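# Put the alphabetically first lettered box in the door tote

## Task

Find the box in this office whose top shows the earliest letter of the alphabet. Move that box, and no other object, into the tote beside the door so it sits wholly inside with no part overhanging the rim. The robot must stay upright and level; toppling or ending tilted counts as failure.

## Robot and tools

ROBOT. A Hello Robot Stretch 3 with a single arm. It has a two-wheeled base (0.33 m long, 0.34 m wide, rounded rear), a lift that rides up a mast, and a telescoping arm that reaches out to the robot's right side. The base pivots about the point between its drive wheels, 0.05 m behind the front edge. It cannot drive sideways, so to shift the gripper forward or back you drive the base. With the arm drawn in and the wrist folded, a spin sweeps a circle of radius 0.28 m. An unfolded, level wrist reaches past that circle.

FRAMES. Base frame: origin on the floor between the drive wheels, x forward, y to the left, z up, in metres. hand_pose is reported in this frame, at the point where closed fingertips meet; with all wrist joints at zero its x axis points up, y back along the arm toward the mast, z toward the robot's rear. Odometry frame: the base frame as it was at the start. base_odometry counts wheel rotation only, so wheel slip reads as travel; heading is in radians, left positive, -3.142 to 3.142.

TOOL move. Performs one action and returns state plus images. Action keys:
- base: a single object holding exactly one command, both relative to where the base currently is. translate_m: drive straight by this many metres, forward positive, -3 to 3. rotate_rad: turn in place by this many radians, left positive, -6.4 to 6.4.
- joints: one object with absolute targets, keyed by joint name. lift_m 0 to 1.1 m; arm_m 0 to 0.52 m (extension); wrist_yaw_rad -1.345 to 4.42 (0 lines the gripper up with the arm, positive swings it toward the front); wrist_pitch_rad -1.57 to 0.451 (0 level, negative tips fingertips down); wrist_roll_rad -2.911 to 2.918 (0 = fingers side by side, level); gripper_m -0.089 to 0.179 (larger is wider; the fingertip gap is about 0.007 m under the value when nearly shut, 0.025 m under when fully open); head_pan_rad -3.953 to 1.73 (0 ahead, positive left, -1.57 looks along the arm); head_tilt_rad -1.53 to 0.419 (negative looks down). Values outside these ranges get the call refused.
- pace: "default" or "max". Default/max top speeds: translate 0.12/0.30 m/s, rotate 0.76/1.90 rad/s, lift 0.11/0.15 m/s, arm 0.14/0.40 m/s. The base is capped at 0.10 m/s and 0.63 rad/s unless lift_m < 0.30, arm_m < 0.03 and wrist_yaw_rad > 2.54 together.
- speeds: per-key top speed (same key names, plus translate_m and rotate_rad), in place of pace, no higher than max.
- contact_limits: a motor_effort percentage (1 to 100) that halts a motion, given only alongside that motion's own command. arm_m takes a number (negative sense when retracting). lift_m takes an object {"down": n, "up": n}, 1 to 100; below about 12 it may trip even in free motion; unset it is roughly 32-47 down, 21-36 up. translate_m and rotate_rad have no contact stop unless you set one; it then trips on either wheel's effort, and each wheel goes slack separately, which may twist the robot.
- servos: "reboot", used by itself, re-enables servos that shut off; they hold where they are.
- cameras: list of "head_camera", "nav_camera", "wrist_camera" or "all"; [] for none. Omitted means all when there is no action, none otherwise.
- blocking: true/omitted waits until everything settles; false returns in about half a second while motion continues. A new move overrides only the joints (and base) it names.
A move without an action just reports state, images and the scene number.

Other tools: wait (seconds 0 to 10, optional cameras) lets time pass and returns early once running moves settle; wait(0) shows an unblocked move's progress in "earlier move". stop brakes all your running motions, which then show "stopped" and hold. zoom_image(camera, region [x0,y0,x1,y1] in pixels from the top-left, at most 504 by 504) enlarges part of that camera's newest image. finished_scene(scene: the current scene's number) ends the scene irreversibly; the box must stay in place afterward. Make no further calls in that reply after ending the first scene.

RESULTS. "move" reads done, or the worst status. base_status and joint_status per motion: done, moving, off_target (at rest short of target, possibly still pushing), stopped, contact_stop (that joint goes slack until commanded again), time_out, torque_fault (wrist or head servo off; needs reboot). on_its_own lists uncommanded behaviour; "held at" there is a target, not a reading. motor_effort in percent, positive toward larger values, peak in brackets; a positive wheel effort pushes forward. lidar_m: 12 ranges in 30-degree sectors from the base origin, sector 1 straight ahead and counting counter-clockwise (4 left, 7 behind, 10 right), seen only at 0.17 m height; "-" means nothing or something closer than 0.15 m ahead; glass is invisible. wrist_depth_mm and head_depth_mm: 7x7 grids of median depth in mm. turned_by_wheels vs turned_by_imu: prefer the IMU when they differ by more than 0.15 rad. base_tilt in degrees, forward and right positive, with a few degrees of bias. The pictures line gives image order. head_camera images arrive rotated and need a quarter turn clockwise; nav_camera ones need a quarter turn counterclockwise.

CAUTIONS. If a move or wait is refused or hits an uncommanded stop, the remaining move/wait/finished_scene calls in that reply are skipped; invalid calls do not skip them. Grip by commanding gripper_m under the object's width; release with at least 0.05 over it. The reading does not prove a hold. Before folding (wrist_yaw_rad 3.0) or unfolding the wrist, put lift_m in 0.32-0.95, wrist_pitch_rad -0.4 and roll near 0; once folded, lift may go to 0.25. With yaw below -0.4 keep pitch at -0.5 or lower. Pushing something solid with the gripper above about 0.45 m, or driving while holding or hooking something fixed, can tip the robot; back off if base_tilt grows. Wrist, head and an unlimited base push without stopping. Avoid dropping the box from height, slamming, striking furniture or shoving hard. Thinking time lets running moves continue.

Each tool is called after "Emit:" as name(argument=value, ...), one argument or row to a line, values as JSON.

## Session

Emit:
move(
  joints={"head_pan_rad": 0.3, "head_tilt_rad": -0.4},
  pace="max",
  cameras=["all"],
)

Emit:
move(
  joints={"head_pan_rad": 1.5},
  pace="max",
  cameras=["nav_camera"],
)

Emit:
move(
  joints={"head_pan_rad": -0.95},
  pace="max",
  cameras=["nav_camera"],
)

Emit:
move(
  joints={"head_pan_rad": -2.2},
  pace="max",
  cameras=["nav_camera"],
)

Emit:
move(
  joints={"head_pan_rad": -3.5},
  pace="max",
  cameras=["nav_camera"],
)

Scene clock: 0.73 s.
move: done
base_odometry: x=+0.000 y=+0.000 heading=+0.000
turned_by_wheels: +0.000
turned_by_imu: +0.000
base_tilt: forward=+0.9 right=+0.0
lidar_m: 1.39 2.07 1.11 0.87 0.86 0.91 1.36 1.07 1.14 0.89 0.88 0.94
head_depth_mm: 1827 1961 2101 2227 2211 1781 1448 / 1775 1920 2069 2278 2274 1777 1449 / 1794 1932 2038 2230 2300 1718 1449 / 1771 1899 2051 2187 2292 1755 1430 / 1770 1895 2040 2193 2263 1755 1436 / 1753 1870 2029 2194 2258 1751 1426 / 1765 1894 2029 2178 2290 1757 1429
base_status: not commanded
joint_positions: lift_m=+0.410 arm_m=+0.002 wrist_yaw_rad=+2.888 wrist_pitch_rad=-0.323 wrist_roll_rad=+0.000 gripper_m=+0.037 head_pan_rad=+0.304 head_tilt_rad=-0.399
joint_status: all done
measured_speeds: all 0
motor_effort: left_wheel=-0.2(0.5) right_wheel=+1.6(2.4) lift_m=+26.0(26.5) arm_m=-6.6(7.0) wrist_yaw_rad=+0.3(1.3) wrist_pitch_rad=+2.8(3.1) wrist_roll_rad=+0.8(1.1) gripper_m=-0.1(1.0) head_pan_rad=+2.6(4.1) head_tilt_rad=-1.6(2.4)
hand_pose: x=+0.0377 y=+0.0812 z=+0.4448 quat_wxyz=(+0.201, +0.706, +0.025, +0.678) (m; base frame)
wrist_depth_mm: - 712 - - - - - / 133 744 - - - - - / 140 174 - - - - - / 149 167 - - - - - / 161 172 963 939 937 914 929 / 711 183 128 694 723 745 751 / 636 193 606 623 587 631 626
pictures: head_camera (sideways), nav_camera (sideways), wrist_camera
Images, in order (width x height): head_camera 896x504, nav_camera 672x504, wrist_camera 644x364.

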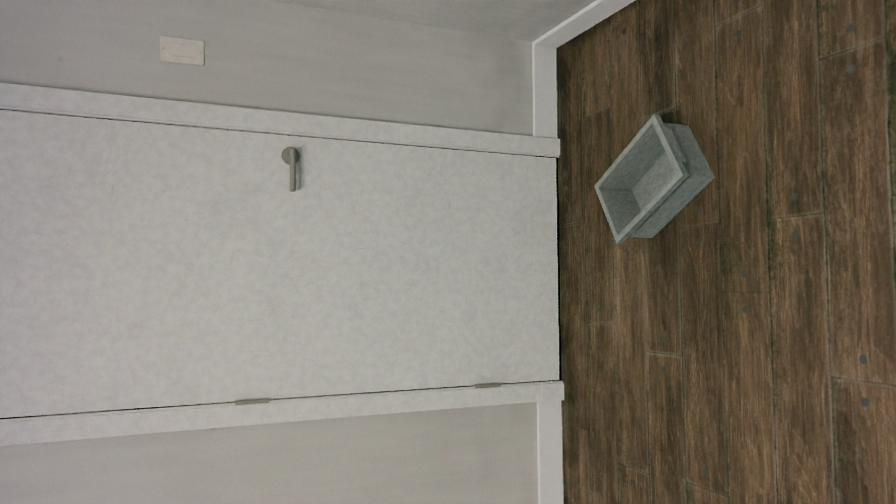

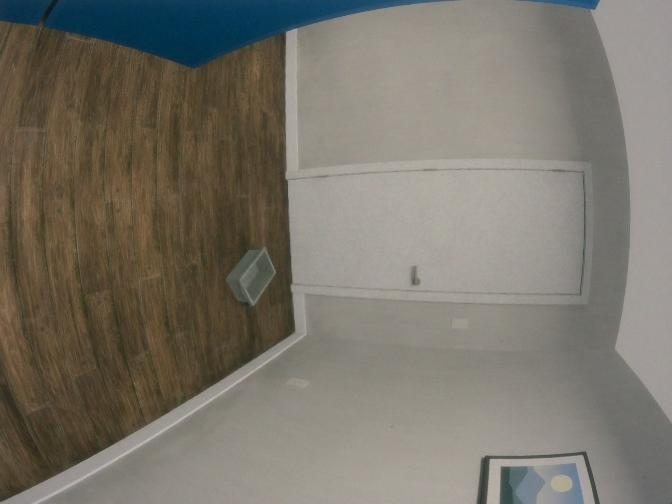

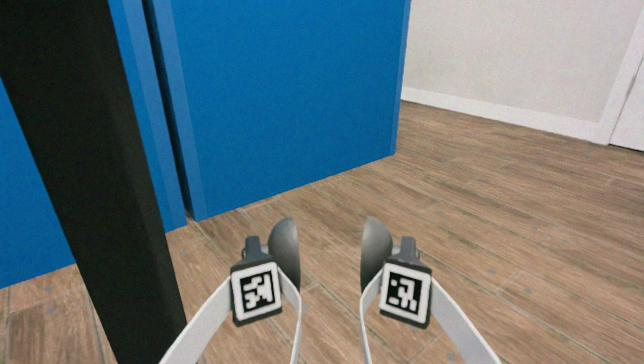

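Scene clock: 1.70 s.
move: done
base_odometry: x=+0.000 y=+0.000 heading=+0.000
turned_by_wheels: +0.000
turned_by_imu: +0.000
base_tilt: forward=+1.0 right=+0.0
lidar_m: 1.38 2.07 1.11 0.86 0.86 0.91 1.35 1.08 1.14 0.89 0.88 0.94
head_depth_mm: 881 956 1039 1129 1260 1404 1449 / 843 908 987 1076 1183 1315 1413 / 811 872 940 1019 1116 1244 1350 / 782 835 900 967 1064 1169 1292 / 751 800 861 925 1006 1096 1218 / 738 778 833 895 971 1051 1149 / 702 746 792 848 917 987 1085
base_status: not commanded
joint_positions: lift_m=+0.410 arm_m=+0.002 wrist_yaw_rad=+2.888 wrist_pitch_rad=-0.323 wrist_roll_rad=+0.000 gripper_m=+0.037 head_pan_rad=+1.532 head_tilt_rad=-0.400
joint_status: all done
measured_speeds: all 0
motor_effort: left_wheel=-0.3(0.4) right_wheel=+2.1(2.6) lift_m=+26.0(26.6) arm_m=-8.1(8.5) wrist_yaw_rad=+1.0(1.1) wrist_pitch_rad=+2.6(3.2) wrist_roll_rad=+0.8(1.0) gripper_m=-0.3(1.4) head_pan_rad=-1.2(4.5) head_tilt_rad=-2.4(3.9)
hand_pose: x=+0.0377 y=+0.0812 z=+0.4448 quat_wxyz=(+0.201, +0.706, +0.025, +0.678) (m; base frame)
wrist_depth_mm: - 729 - - - - - / 133 737 - - - - - / 140 175 - - - - - / 150 167 - - - - - / 159 172 946 928 912 925 938 / 711 182 128 683 721 744 756 / 624 192 598 622 591 617 627
pictures: nav_camera (sideways)
Images, in order (width x height): nav_camera 672x504.

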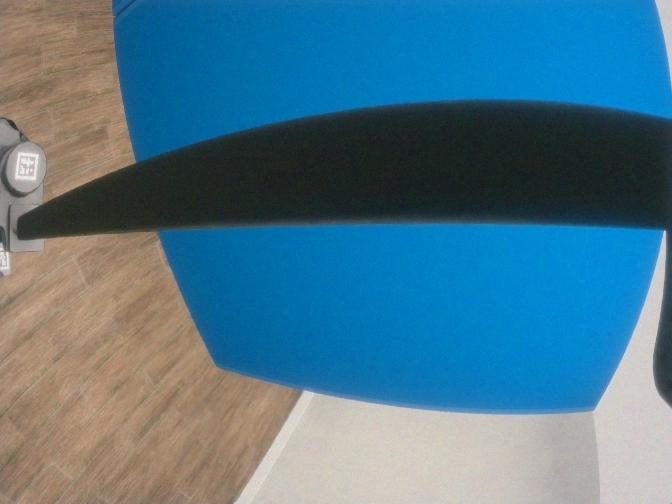

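Scene clock: 2.93 s.
move: done
base_odometry: x=+0.000 y=+0.000 heading=+0.000
turned_by_wheels: +0.000
turned_by_imu: +0.000
base_tilt: forward=+1.0 right=-0.1
lidar_m: 1.38 2.07 1.11 0.86 0.86 0.91 1.35 1.08 1.14 0.89 0.88 0.94
head_depth_mm: 704 749 800 862 926 1009 1103 / 719 766 814 879 950 1038 1137 / 733 781 839 904 975 1068 1175 / 748 797 855 926 1009 1099 1214 / 756 813 879 950 1033 1134 1254 / 777 835 895 977 1066 1174 1292 / 795 854 921 1002 1091 1209 1332
base_status: not commanded
joint_positions: lift_m=+0.410 arm_m=+0.002 wrist_yaw_rad=+2.888 wrist_pitch_rad=-0.323 wrist_roll_rad=+0.000 gripper_m=+0.037 head_pan_rad=-0.991 head_tilt_rad=-0.400
joint_status: all done
measured_speeds: all 0
motor_effort: left_wheel=-0.1(0.5) right_wheel=+2.0(2.4) lift_m=+26.6(26.9) arm_m=-10.6(10.7) wrist_yaw_rad=+0.3(1.4) wrist_pitch_rad=+2.7(3.1) wrist_roll_rad=+0.8(1.1) gripper_m=+0.0(1.1) head_pan_rad=+1.2(5.5) head_tilt_rad=-1.7(2.7)
hand_pose: x=+0.0377 y=+0.0812 z=+0.4448 quat_wxyz=(+0.201, +0.706, +0.025, +0.678) (m; base frame)
wrist_depth_mm: - 719 - - - - - / 133 757 - - - - - / 140 175 - - - - - / 149 168 - - - - - / 160 171 970 933 930 916 919 / 714 182 127 691 723 721 753 / 628 193 611 620 595 627 623
pictures: nav_camera (sideways)
Images, in order (width x height): nav_camera 672x504.

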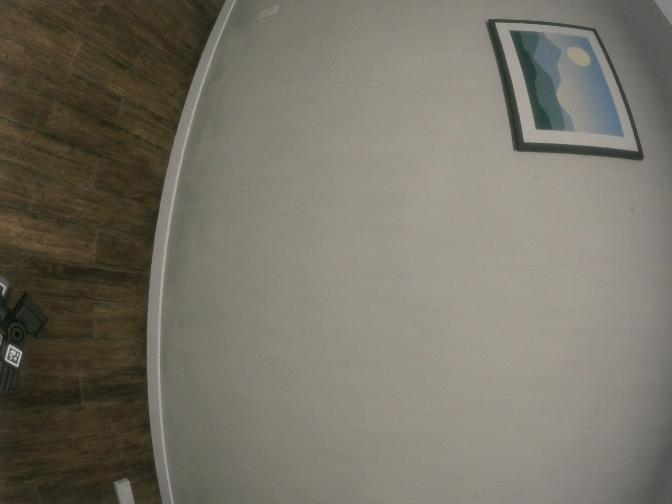

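Scene clock: 3.90 s.
move: done
base_odometry: x=+0.000 y=+0.000 heading=+0.000
turned_by_wheels: +0.000
turned_by_imu: +0.000
base_tilt: forward=+0.9 right=+0.0
lidar_m: 1.39 2.07 1.11 0.86 0.86 0.91 1.35 1.08 1.14 0.89 0.88 0.94
head_depth_mm: 1442 1523 1548 1024 1754 1670 1442 / 1517 1593 1570 1106 1934 1775 1444 / 1591 1687 1565 1474 2022 1737 1454 / 1477 1601 1566 1737 1967 1713 1448 / 1278 1363 1413 1542 1693 1717 1438 / 1134 1197 1252 1341 1439 1544 1427 / 1015 1058 1121 1179 1246 1315 1355
base_status: not commanded
joint_positions: lift_m=+0.410 arm_m=+0.002 wrist_yaw_rad=+2.888 wrist_pitch_rad=-0.323 wrist_roll_rad=+0.000 gripper_m=+0.037 head_pan_rad=-2.247 head_tilt_rad=-0.400
joint_status: all done
measured_speeds: all 0
motor_effort: left_wheel=-0.3(0.5) right_wheel=+1.8(2.4) lift_m=+26.8(27.1) arm_m=-12.8(12.8) wrist_yaw_rad=+0.7(1.1) wrist_pitch_rad=+2.6(3.1) wrist_roll_rad=+0.8(1.0) gripper_m=-0.4(1.2) head_pan_rad=+2.4(5.4) head_tilt_rad=-1.4(2.6)
hand_pose: x=+0.0377 y=+0.0812 z=+0.4448 quat_wxyz=(+0.201, +0.706, +0.025, +0.678) (m; base frame)
wrist_depth_mm: - 714 - - - - - / 133 752 - - - - - / 140 175 - - - - - / 150 167 - - - - - / 160 173 961 892 899 921 949 / 717 183 127 693 724 745 747 / 618 192 600 620 586 626 625
pictures: nav_camera (sideways)
Images, in order (width x height): nav_camera 672x504.

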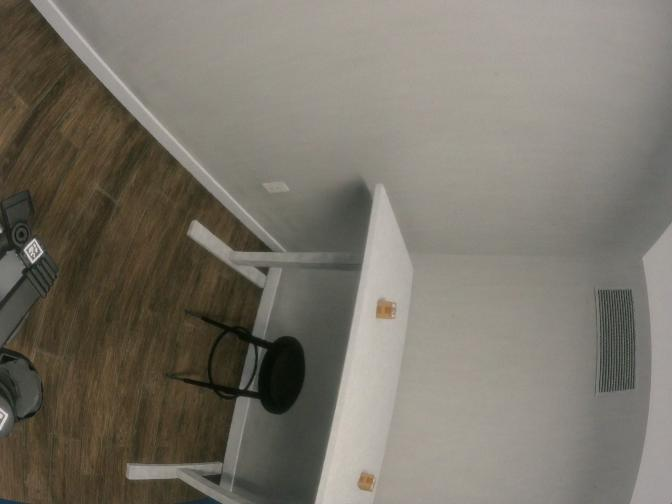

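Scene clock: 4.87 s.
move: done
base_odometry: x=+0.000 y=+0.000 heading=+0.000
turned_by_wheels: +0.000
turned_by_imu: +0.000
base_tilt: forward=+1.0 right=-0.1
lidar_m: 1.38 2.07 1.11 0.87 0.86 0.91 1.35 1.08 1.14 0.89 0.88 0.94
head_depth_mm: 810 851 899 946 1002 1066 1137 / 872 926 978 1036 1107 1176 1274 / 954 1005 1075 1140 1230 1324 1385 / 1043 1111 1192 1269 1391 1516 1440 / 1143 1225 1314 1439 1598 1679 1431 / 1284 1381 1435 1629 1837 1751 1435 / 1447 1587 1511 1393 1590 1650 1439
base_status: not commanded
joint_positions: lift_m=+0.410 arm_m=+0.002 wrist_yaw_rad=+2.888 wrist_pitch_rad=-0.323 wrist_roll_rad=+0.000 gripper_m=+0.037 head_pan_rad=-3.550 head_tilt_rad=-0.400
joint_status: all done
measured_speeds: all 0
motor_effort: left_wheel=-0.2(0.4) right_wheel=+1.9(2.5) lift_m=+26.9(27.2) arm_m=-14.3(14.3) wrist_yaw_rad=+0.9(1.4) wrist_pitch_rad=+2.7(3.1) wrist_roll_rad=+0.8(1.0) gripper_m=-0.5(0.9) head_pan_rad=+1.9(4.8) head_tilt_rad=-0.8(3.2)
hand_pose: x=+0.0377 y=+0.0812 z=+0.4448 quat_wxyz=(+0.201, +0.706, +0.025, +0.678) (m; base frame)
wrist_depth_mm: - 732 - - - - - / 133 731 - - - - - / 140 174 - - - - - / 149 168 - - - - - / 161 172 954 934 919 924 933 / 713 183 128 692 724 745 748 / 628 193 601 623 585 640 627
pictures: nav_camera (sideways)
Images, in order (width x height): nav_camera 672x504.

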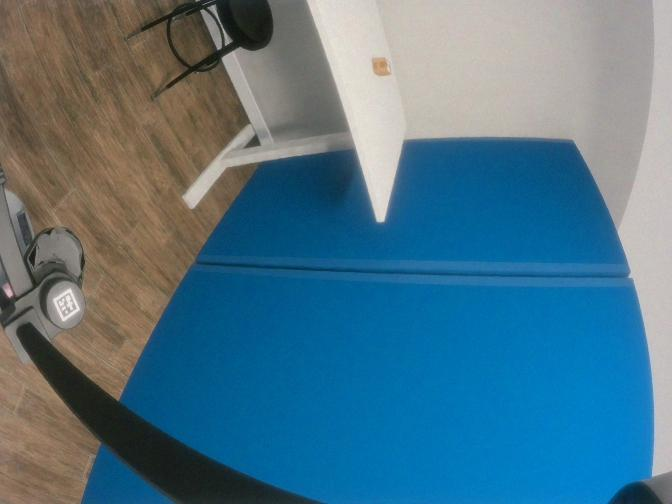

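Emit:
move(
  joints={"head_pan_rad": -2.4, "head_tilt_rad": -0.3},
  pace="max",
  cameras=["head_camera"],
)

Emit:
move(
  joints={"head_pan_rad": -2.9},
  pace="max",
  cameras=["head_camera"],
)

Scene clock: 9.57 s.
move: done
base_odometry: x=+0.000 y=+0.000 heading=+0.000
turned_by_wheels: +0.000
turned_by_imu: +0.001
base_tilt: forward=+1.0 right=+0.0
lidar_m: 1.38 2.07 1.11 0.87 0.86 0.91 1.35 1.08 1.14 0.89 0.88 0.94
head_depth_mm: 1419 1482 1564 1191 1417 1243 1591 / 1476 1556 1612 1176 1765 1534 1539 / 1537 1605 1686 1094 1873 1934 1565 / 1574 1668 1767 1159 1936 1901 1572 / 1598 1691 1752 1251 1803 1817 1533 / 1358 1420 1465 1415 1626 1711 1540 / 1182 1223 1263 1299 1377 1433 1467
base_status: not commanded
joint_positions: lift_m=+0.410 arm_m=+0.002 wrist_yaw_rad=+2.888 wrist_pitch_rad=-0.323 wrist_roll_rad=+0.000 gripper_m=+0.037 head_pan_rad=-2.374 head_tilt_rad=-0.304
joint_status: all done
measured_speeds: all 0
motor_effort: left_wheel=-0.2(0.5) right_wheel=+2.2(2.6) lift_m=+27.8(28.1) arm_m=-21.8(22.0) wrist_yaw_rad=+0.4(1.4) wrist_pitch_rad=+2.7(3.1) wrist_roll_rad=+1.1(1.1) gripper_m=-0.7(1.5) head_pan_rad=+0.6(5.8) head_tilt_rad=+3.5(5.1)
hand_pose: x=+0.0377 y=+0.0812 z=+0.4448 quat_wxyz=(+0.201, +0.706, +0.025, +0.678) (m; base frame)
wrist_depth_mm: - 708 - - - - - / 133 736 - - - - - / 140 174 - - - - - / 150 168 - - - - - / 160 172 967 911 907 932 924 / 720 182 128 689 724 759 754 / 621 193 600 631 589 619 624
pictures: head_camera (sideways)
Images, in order (width x height): head_camera 896x504.

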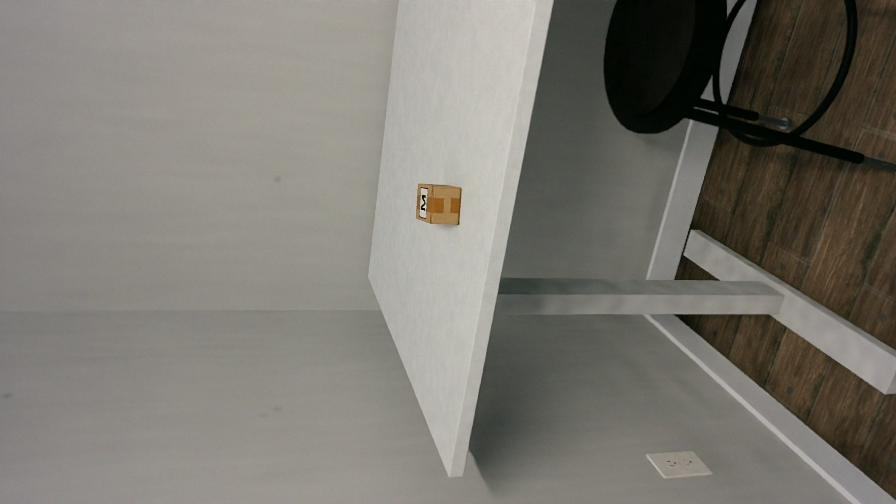

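Scene clock: 10.37 s.
move: done
base_odometry: x=+0.000 y=+0.000 heading=+0.000
turned_by_wheels: +0.000
turned_by_imu: +0.000
base_tilt: forward=+1.0 right=+0.0
lidar_m: 1.39 2.07 1.11 0.87 0.86 0.91 1.35 1.08 1.14 0.89 0.88 0.94
head_depth_mm: 1512 1605 1687 1202 1445 1528 1543 / 1507 1578 1675 1183 1879 1963 1576 / 1479 1572 1649 1179 1887 1937 1574 / 1461 1548 1635 1175 1852 1910 1582 / 1451 1532 1607 1158 1469 1607 1489 / 1429 1519 1598 1146 1462 1591 1556 / 1426 1498 1577 1146 1775 1824 1512
base_status: not commanded
joint_positions: lift_m=+0.410 arm_m=+0.002 wrist_yaw_rad=+2.888 wrist_pitch_rad=-0.323 wrist_roll_rad=+0.000 gripper_m=+0.037 head_pan_rad=-2.894 head_tilt_rad=-0.302
joint_status: all done
measured_speeds: all 0
motor_effort: left_wheel=-0.3(0.4) right_wheel=+1.9(2.5) lift_m=+27.9(28.0) arm_m=-23.2(23.2) wrist_yaw_rad=+0.6(1.2) wrist_pitch_rad=+2.7(3.1) wrist_roll_rad=+1.0(1.2) gripper_m=-0.4(1.3) head_pan_rad=-3.5(4.2) head_tilt_rad=+3.6(5.2)
hand_pose: x=+0.0377 y=+0.0812 z=+0.4448 quat_wxyz=(+0.201, +0.706, +0.025, +0.678) (m; base frame)
wrist_depth_mm: - 713 - - - - - / 133 740 - - - - - / 140 174 - - - - - / 149 167 - - - - - / 160 171 958 922 922 908 926 / 721 182 128 692 700 749 743 / 630 192 612 624 592 629 628
pictures: head_camera (sideways)
Images, in order (width x height): head_camera 896x504.

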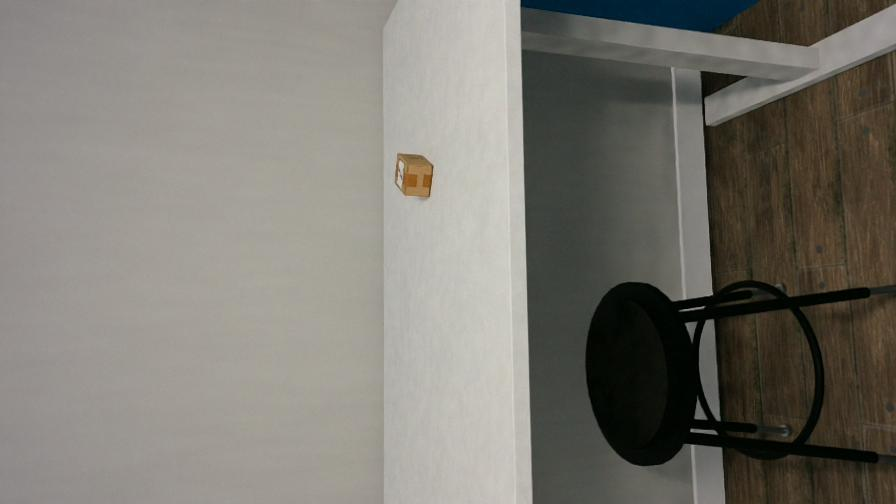

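Emit:
zoom_image(
  camera="head_camera",
  region=[380, 140, 450, 210],
)

Scaled by 7.200 from the camera's 896x504 image, which has a finer 1280x720 frame.

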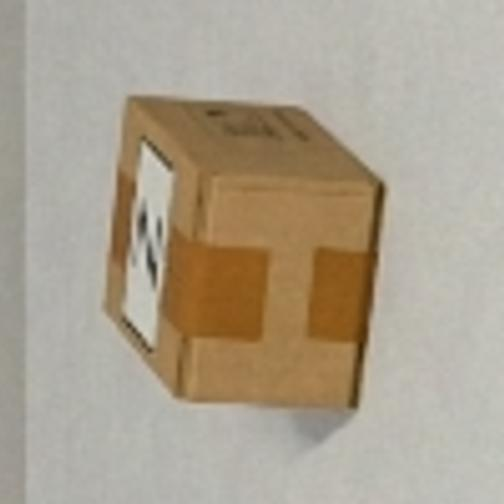

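Emit:
move(
  base={"translate_m": 0.8},
  joints={"lift_m": 0.29, "head_pan_rad": 1.45, "head_tilt_rad": -0.35},
  pace="max",
  cameras=["head_camera", "nav_camera"],
)

Scene clock: 23.87 s.
move: done
base_odometry: x=+0.800 y=+0.000 heading=+0.000
turned_by_wheels: +0.000
turned_by_imu: -0.001
base_tilt: forward=+1.1 right=-0.3
lidar_m: 0.87 1.34 1.44 1.20 1.19 1.26 1.84 1.58 0.71 0.56 0.55 0.59
head_depth_mm: 1694 1735 1810 1849 1930 1905 1518 / 1895 1989 2034 2176 2225 1879 1513 / 2208 2280 2415 2509 2417 1873 1501 / 2532 2717 2853 3043 2461 1890 1492 / 3193 3364 3622 3507 2482 1864 1494 / 1049 1105 1166 1249 1331 1433 1461 / 1000 1057 1112 1182 1268 1350 1413
base_status: done
joint_positions: lift_m=+0.290 arm_m=+0.002 wrist_yaw_rad=+2.888 wrist_pitch_rad=-0.324 wrist_roll_rad=+0.000 gripper_m=+0.037 head_pan_rad=+1.455 head_tilt_rad=-0.350
joint_status: all done
measured_speeds: all 0
motor_effort: left_wheel=+8.6(18.0) right_wheel=-0.8(11.1) lift_m=+24.3(25.5) arm_m=-16.7(23.3) wrist_yaw_rad=+0.7(1.3) wrist_pitch_rad=+3.1(3.4) wrist_roll_rad=+1.0(1.1) gripper_m=-0.5(1.5) head_pan_rad=-2.9(5.0) head_tilt_rad=-0.6(3.5)
hand_pose: x=+0.0376 y=+0.0810 z=+0.3242 quat_wxyz=(+0.202, +0.706, +0.025, +0.678) (m; base frame)
wrist_depth_mm: - - - - - - - / 133 - - - - - - / 141 - - - - - - / 149 169 951 932 931 943 - / 166 172 754 735 737 729 670 / 562 182 128 548 566 590 570 / 488 193 483 492 480 501 491
pictures: head_camera (sideways), nav_camera (sideways)
Images, in order (width x height): head_camera 896x504, nav_camera 672x504.

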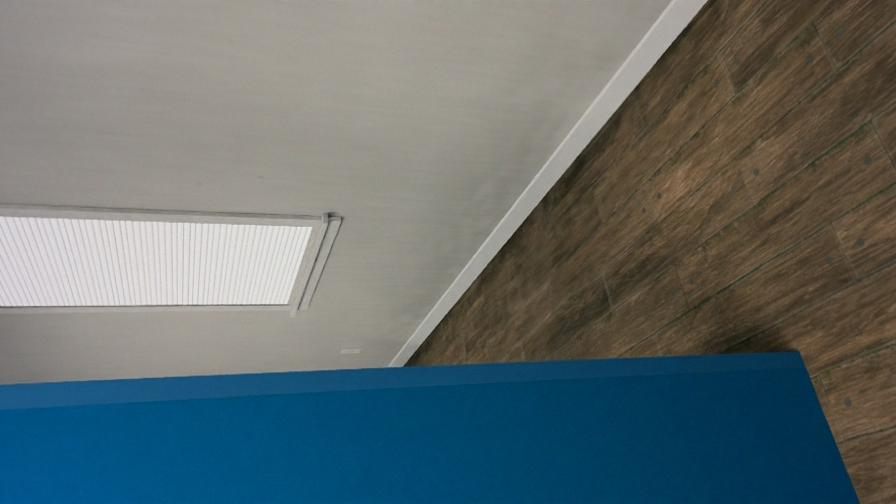

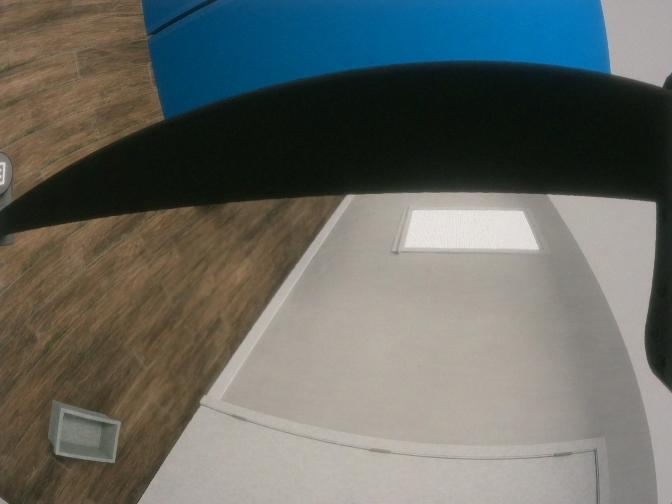

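Emit:
move(
  base={"rotate_rad": 0.9},
  joints={"head_pan_rad": 0.5, "head_tilt_rad": -0.45},
  pace="max",
  cameras=["head_camera", "nav_camera"],
)

Scene clock: 30.50 s.
move: done
base_odometry: x=+0.800 y=+0.000 heading=+0.900
turned_by_wheels: +0.900
turned_by_imu: +0.898
base_tilt: forward=+0.8 right=-0.2
lidar_m: 1.38 1.25 1.18 1.20 1.58 1.84 0.83 0.58 0.55 0.56 0.74 1.34
head_depth_mm: 1533 1610 1702 1783 1874 1680 1398 / 1718 1799 1903 2032 2070 1690 1385 / 1931 2054 2191 2355 2129 1662 1386 / 2215 2381 2546 2694 2114 1669 1379 / 2562 2765 3067 2894 2116 1648 1382 / 3114 3403 3708 2729 1888 1574 1378 / 1019 1078 1148 1243 1341 1466 1379
base_status: done
joint_positions: lift_m=+0.290 arm_m=+0.002 wrist_yaw_rad=+2.888 wrist_pitch_rad=-0.324 wrist_roll_rad=+0.000 gripper_m=+0.037 head_pan_rad=+0.484 head_tilt_rad=-0.452
joint_status: all done
measured_speeds: translate_m=+0.000 rotate_rad=+0.000 lift_m=+0.000 arm_m=+0.000 wrist_yaw_rad=+0.000 wrist_pitch_rad=+0.000 wrist_roll_rad=+0.000 head_pan_rad=+0.024 head_tilt_rad=+0.000
motor_effort: left_wheel=-9.2(16.3) right_wheel=+9.2(17.8) lift_m=+26.8(30.4) arm_m=-16.2(16.4) wrist_yaw_rad=+0.6(1.3) wrist_pitch_rad=+3.0(3.6) wrist_roll_rad=+0.8(1.1) gripper_m=+0.0(1.2) head_pan_rad=+2.1(4.7) head_tilt_rad=-0.8(5.6)
hand_pose: x=+0.0376 y=+0.0810 z=+0.3242 quat_wxyz=(+0.202, +0.706, +0.025, +0.678) (m; base frame)
wrist_depth_mm: - - - - - - - / 133 - - - - - - / 141 - - - - - - / 149 169 961 931 934 919 966 / 166 172 769 727 743 736 734 / 560 182 127 552 559 591 588 / 493 193 475 494 473 486 497
pictures: head_camera (sideways), nav_camera (sideways)
Images, in order (width x height): head_camera 896x504, nav_camera 672x504.

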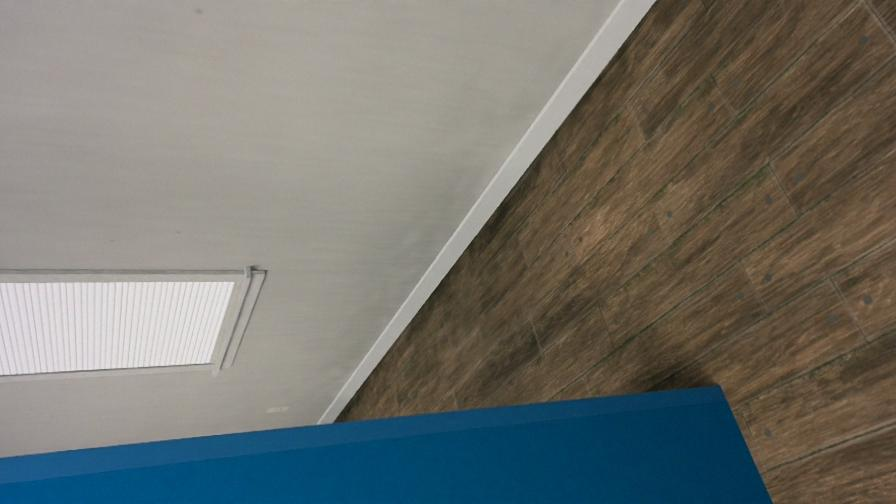

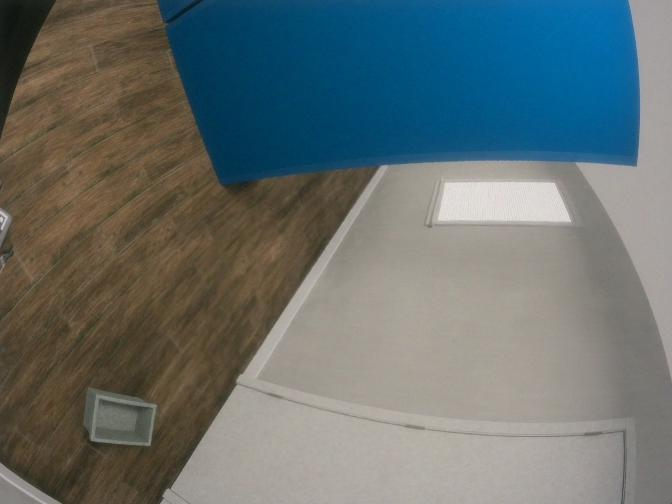

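Emit:
move(
  base={"translate_m": 0.8},
  joints={"head_pan_rad": 1.2, "head_tilt_rad": -0.35},
  pace="max",
  cameras=["head_camera", "nav_camera"],
)

Scene clock: 37.27 s.
move: done
base_odometry: x=+1.297 y=+0.627 heading=+0.900
turned_by_wheels: +0.000
turned_by_imu: -0.001
base_tilt: forward=+1.0 right=-0.3
lidar_m: 0.65 0.88 2.10 0.88 1.11 2.53 1.37 0.96 0.91 0.93 0.67 0.64
head_depth_mm: 3273 3463 3662 3504 2522 1885 1523 / 3266 3506 3730 3760 2530 1891 1511 / 3360 3543 3788 3563 2494 1866 1515 / 3474 3609 3860 3672 2495 1863 1485 / 1098 1153 1212 1281 1360 1444 1421 / 806 834 867 907 965 1039 1127 / 727 775 831 886 953 1046 1141
base_status: done
joint_positions: lift_m=+0.290 arm_m=+0.002 wrist_yaw_rad=+2.888 wrist_pitch_rad=-0.324 wrist_roll_rad=+0.000 gripper_m=+0.037 head_pan_rad=+1.202 head_tilt_rad=-0.350
joint_status: all done
measured_speeds: all 0
motor_effort: left_wheel=+6.4(15.3) right_wheel=+2.1(14.5) lift_m=+28.6(30.2) arm_m=-20.1(23.5) wrist_yaw_rad=+1.1(1.5) wrist_pitch_rad=+2.9(3.6) wrist_roll_rad=+0.9(1.1) gripper_m=+0.4(1.2) head_pan_rad=-3.2(5.0) head_tilt_rad=+3.6(6.2)
hand_pose: x=+0.0376 y=+0.0810 z=+0.3242 quat_wxyz=(+0.202, +0.706, +0.025, +0.678) (m; base frame)
wrist_depth_mm: - 138 804 - - - - / 133 - 876 - - - - / 141 - 958 - - - - / 150 169 953 926 956 960 937 / 167 171 760 723 722 726 733 / 566 182 128 541 562 598 584 / 488 192 472 493 483 494 494
pictures: head_camera (sideways), nav_camera (sideways)
Images, in order (width x height): head_camera 896x504, nav_camera 672x504.

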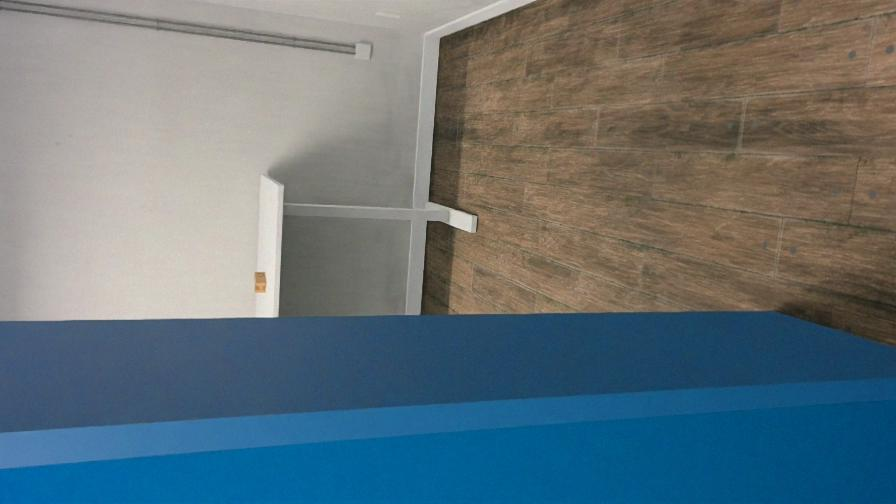

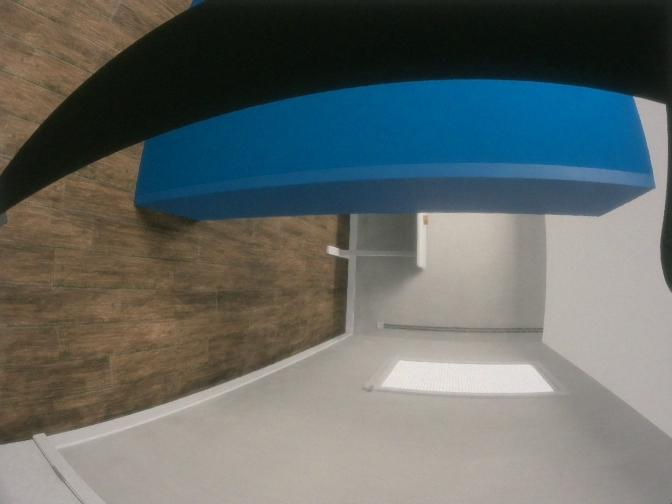

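Emit:
move(
  base={"rotate_rad": 0.97},
  pace="max",
  cameras=[],
)

Emit:
move(
  base={"translate_m": 1.6},
  joints={"head_pan_rad": 1.65, "head_tilt_rad": -0.3},
  pace="max",
  contact_limits={"translate_m": 40},
  cameras=["head_camera", "nav_camera"],
)

Scene clock: 50.77 s.
move: done
base_odometry: x=+1.297 y=+0.627 heading=+1.869
turned_by_wheels: +0.970
turned_by_imu: +0.967
base_tilt: forward=+1.0 right=-0.3
lidar_m: 1.66 0.88 1.03 2.08 1.53 0.99 0.91 0.91 0.70 0.64 0.64 0.82
head_depth_mm: 1026 1063 1098 1133 1177 1230 1288 / 1174 1207 1262 1322 1364 1437 1448 / 1352 1411 1474 1547 1653 1695 1499 / 1602 1700 1808 1905 2021 1878 1500 / 1984 2132 2275 2466 2349 1862 1498 / 2581 2786 2841 3058 2455 1851 1481 / 2656 2869 3000 3163 2458 1850 1493
base_status: done
joint_positions: lift_m=+0.290 arm_m=+0.002 wrist_yaw_rad=+2.888 wrist_pitch_rad=-0.324 wrist_roll_rad=+0.000 gripper_m=+0.037 head_pan_rad=+1.200 head_tilt_rad=-0.350
joint_status: not commanded
measured_speeds: all 0
motor_effort: left_wheel=-8.5(15.9) right_wheel=+8.0(17.3) lift_m=+22.7(24.9) arm_m=-23.1(23.1) wrist_yaw_rad=+0.7(1.3) wrist_pitch_rad=+3.2(3.4) wrist_roll_rad=+0.8(1.1) gripper_m=+0.2(1.2) head_pan_rad=-3.6(4.3) head_tilt_rad=+2.6(4.0)
hand_pose: x=+0.0376 y=+0.0810 z=+0.3242 quat_wxyz=(+0.202, +0.706, +0.025, +0.678) (m; base frame)
wrist_depth_mm: - - - - - - - / 133 - - - - - - / 141 - - - - - 684 / 149 168 912 942 941 909 734 / 167 172 758 714 717 717 721 / 558 183 128 545 572 585 580 / 489 193 476 495 476 496 495
pictures: none
No camera images: "cameras" was empty.

Scene clock: 57.50 s.
move: done
base_odometry: x=+0.827 y=+2.156 heading=+1.869
turned_by_wheels: +0.000
turned_by_imu: -0.001
base_tilt: forward=+0.9 right=-0.2
lidar_m: 1.06 1.90 2.55 2.86 0.61 0.67 2.47 0.71 0.46 0.42 0.43 0.52
head_depth_mm: 2964 3121 3287 3464 2737 1990 1600 / 2927 3058 3258 3466 2710 2030 1594 / 2975 3079 3182 3427 2719 1990 1586 / 2965 3106 3236 3439 2766 2014 1573 / 2934 3093 3211 3420 2580 1972 1571 / 2034 2094 1998 2011 1590 1655 1519 / 1220 1289 1359 1219 1498 1205 1469
base_status: done
joint_positions: lift_m=+0.290 arm_m=+0.002 wrist_yaw_rad=+2.888 wrist_pitch_rad=-0.324 wrist_roll_rad=+0.000 gripper_m=+0.037 head_pan_rad=+1.651 head_tilt_rad=-0.300
joint_status: all done
measured_speeds: all 0
motor_effort: left_wheel=+2.8(15.6) right_wheel=+5.5(15.9) lift_m=+21.4(22.7) arm_m=-20.5(23.5) wrist_yaw_rad=+1.0(1.3) wrist_pitch_rad=+3.2(3.6) wrist_roll_rad=+0.8(1.1) gripper_m=-0.2(1.3) head_pan_rad=-4.0(4.4) head_tilt_rad=+4.0(6.0)
contact_limits: translate_m 40 (maximum 100)
hand_pose: x=+0.0376 y=+0.0810 z=+0.3242 quat_wxyz=(+0.202, +0.706, +0.025, +0.678) (m; base frame)
wrist_depth_mm: - - - - - - - / 133 - - - - - - / 140 - - - - - - / 149 169 919 952 964 931 947 / 163 172 749 704 721 721 735 / 546 183 127 547 567 591 586 / 487 193 476 490 474 494 498
pictures: head_camera (sideways), nav_camera (sideways)
Images, in order (width x height): head_camera 896x504, nav_camera 672x504.

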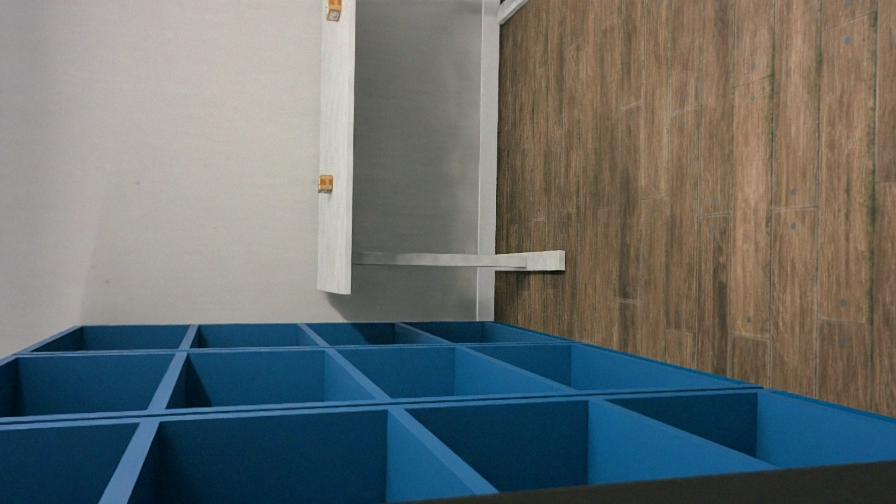

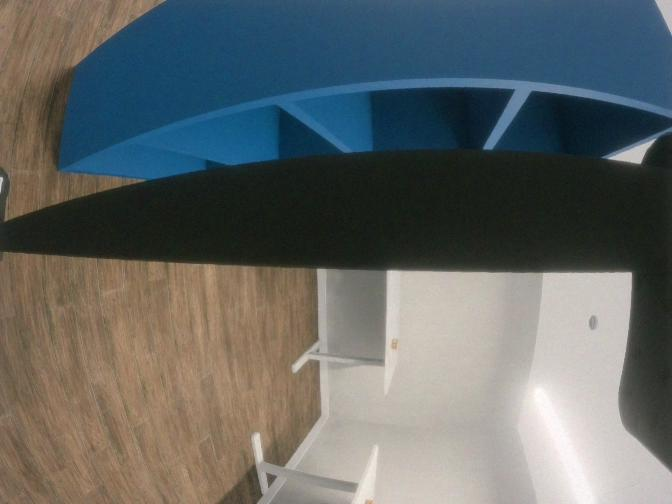

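Emit:
zoom_image(
  camera="head_camera",
  region=[300, 0, 360, 60],
)

Emit:
zoom_image(
  camera="head_camera",
  region=[300, 160, 350, 210],
)

Emit:
move(
  base={"rotate_rad": 1.6},
  joints={"head_pan_rad": 0.2, "head_tilt_rad": -0.2},
  pace="max",
  cameras=["head_camera", "nav_camera"],
)

Scaled by 8.400 from the camera's 896x504 image, which has a finer 1280x720 frame.

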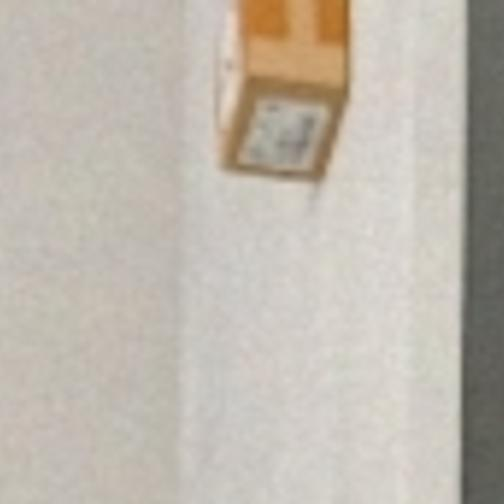

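Scaled by 10.080 from the camera's 896x504 image, which has a finer 1280x720 frame.

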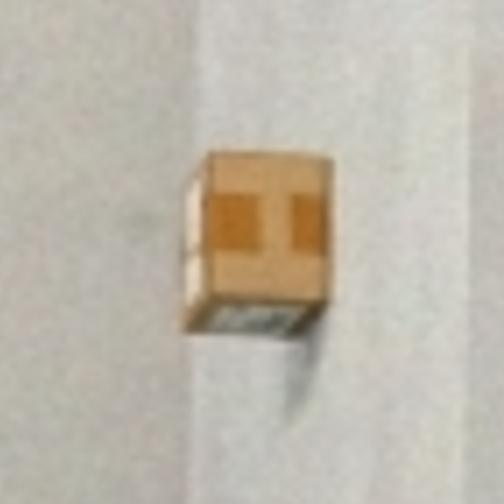

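Scene clock: 62.97 s.
move: done
base_odometry: x=+0.827 y=+2.156 heading=-2.814
turned_by_wheels: +1.600
turned_by_imu: +1.593
base_tilt: forward=+1.0 right=-0.1
lidar_m: 2.37 0.61 0.68 2.47 0.70 0.46 0.42 0.43 0.53 1.10 1.91 2.56
head_depth_mm: 2945 3038 3129 3291 3358 2330 1785 / 2975 3038 3188 3239 3394 2348 1756 / 3073 3064 3230 3318 3265 2327 1764 / 3055 3063 3125 3290 2990 2287 1762 / 1291 1333 1383 1426 1504 1572 1596 / 1285 1310 1382 1416 1501 1360 1144 / 1298 869 1394 1415 865 1294 1028
base_status: done
joint_positions: lift_m=+0.290 arm_m=+0.002 wrist_yaw_rad=+2.888 wrist_pitch_rad=-0.324 wrist_roll_rad=+0.000 gripper_m=+0.037 head_pan_rad=+0.186 head_tilt_rad=-0.199
joint_status: all done
measured_speeds: translate_m=+0.000 rotate_rad=+0.000 lift_m=+0.000 arm_m=+0.000 wrist_yaw_rad=+0.000 wrist_pitch_rad=+0.000 wrist_roll_rad=+0.000 head_pan_rad=+0.024 head_tilt_rad=+0.000
motor_effort: left_wheel=-6.8(16.5) right_wheel=+8.4(16.3) lift_m=+22.5(22.8) arm_m=-23.2(23.7) wrist_yaw_rad=+0.3(1.2) wrist_pitch_rad=+2.9(3.5) wrist_roll_rad=+0.8(1.1) gripper_m=+0.2(1.2) head_pan_rad=+3.8(4.9) head_tilt_rad=+2.8(6.2)
hand_pose: x=+0.0376 y=+0.0810 z=+0.3242 quat_wxyz=(+0.202, +0.706, +0.025, +0.678) (m; base frame)
wrist_depth_mm: - - - - - 523 481 / 133 - - - - - - / 140 - - - - - - / 149 169 928 960 896 - - / 164 172 755 722 722 665 692 / 564 183 128 544 560 587 596 / 489 193 477 492 476 489 496
pictures: head_camera (sideways), nav_camera (sideways)
Images, in order (width x height): head_camera 896x504, nav_camera 672x504.

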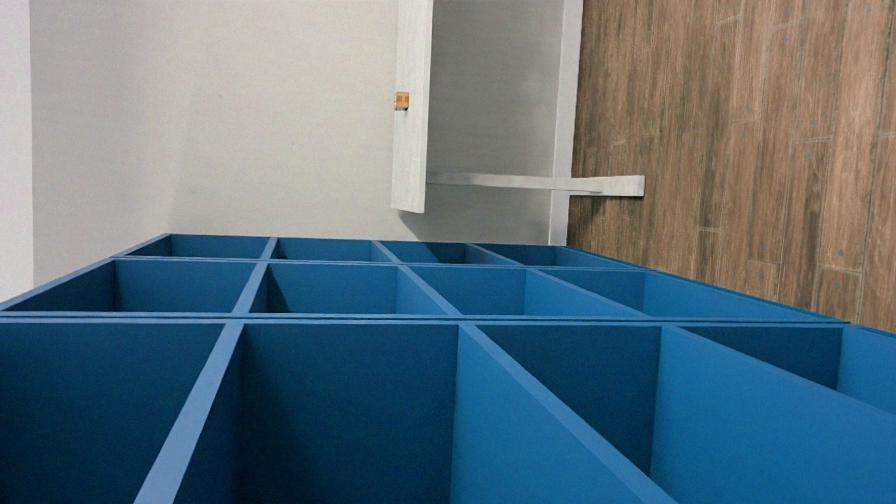

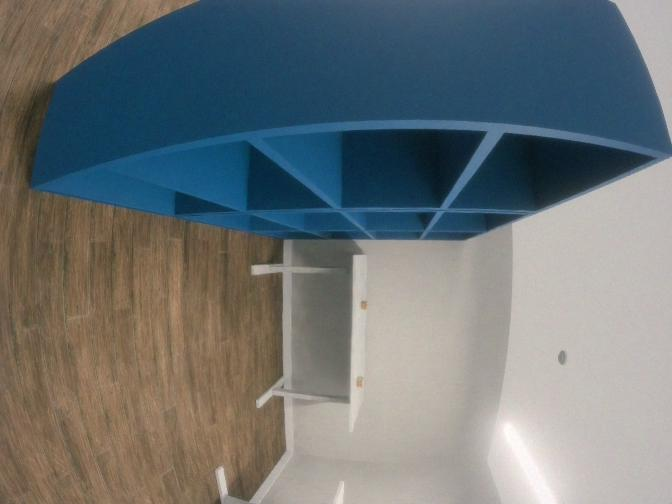

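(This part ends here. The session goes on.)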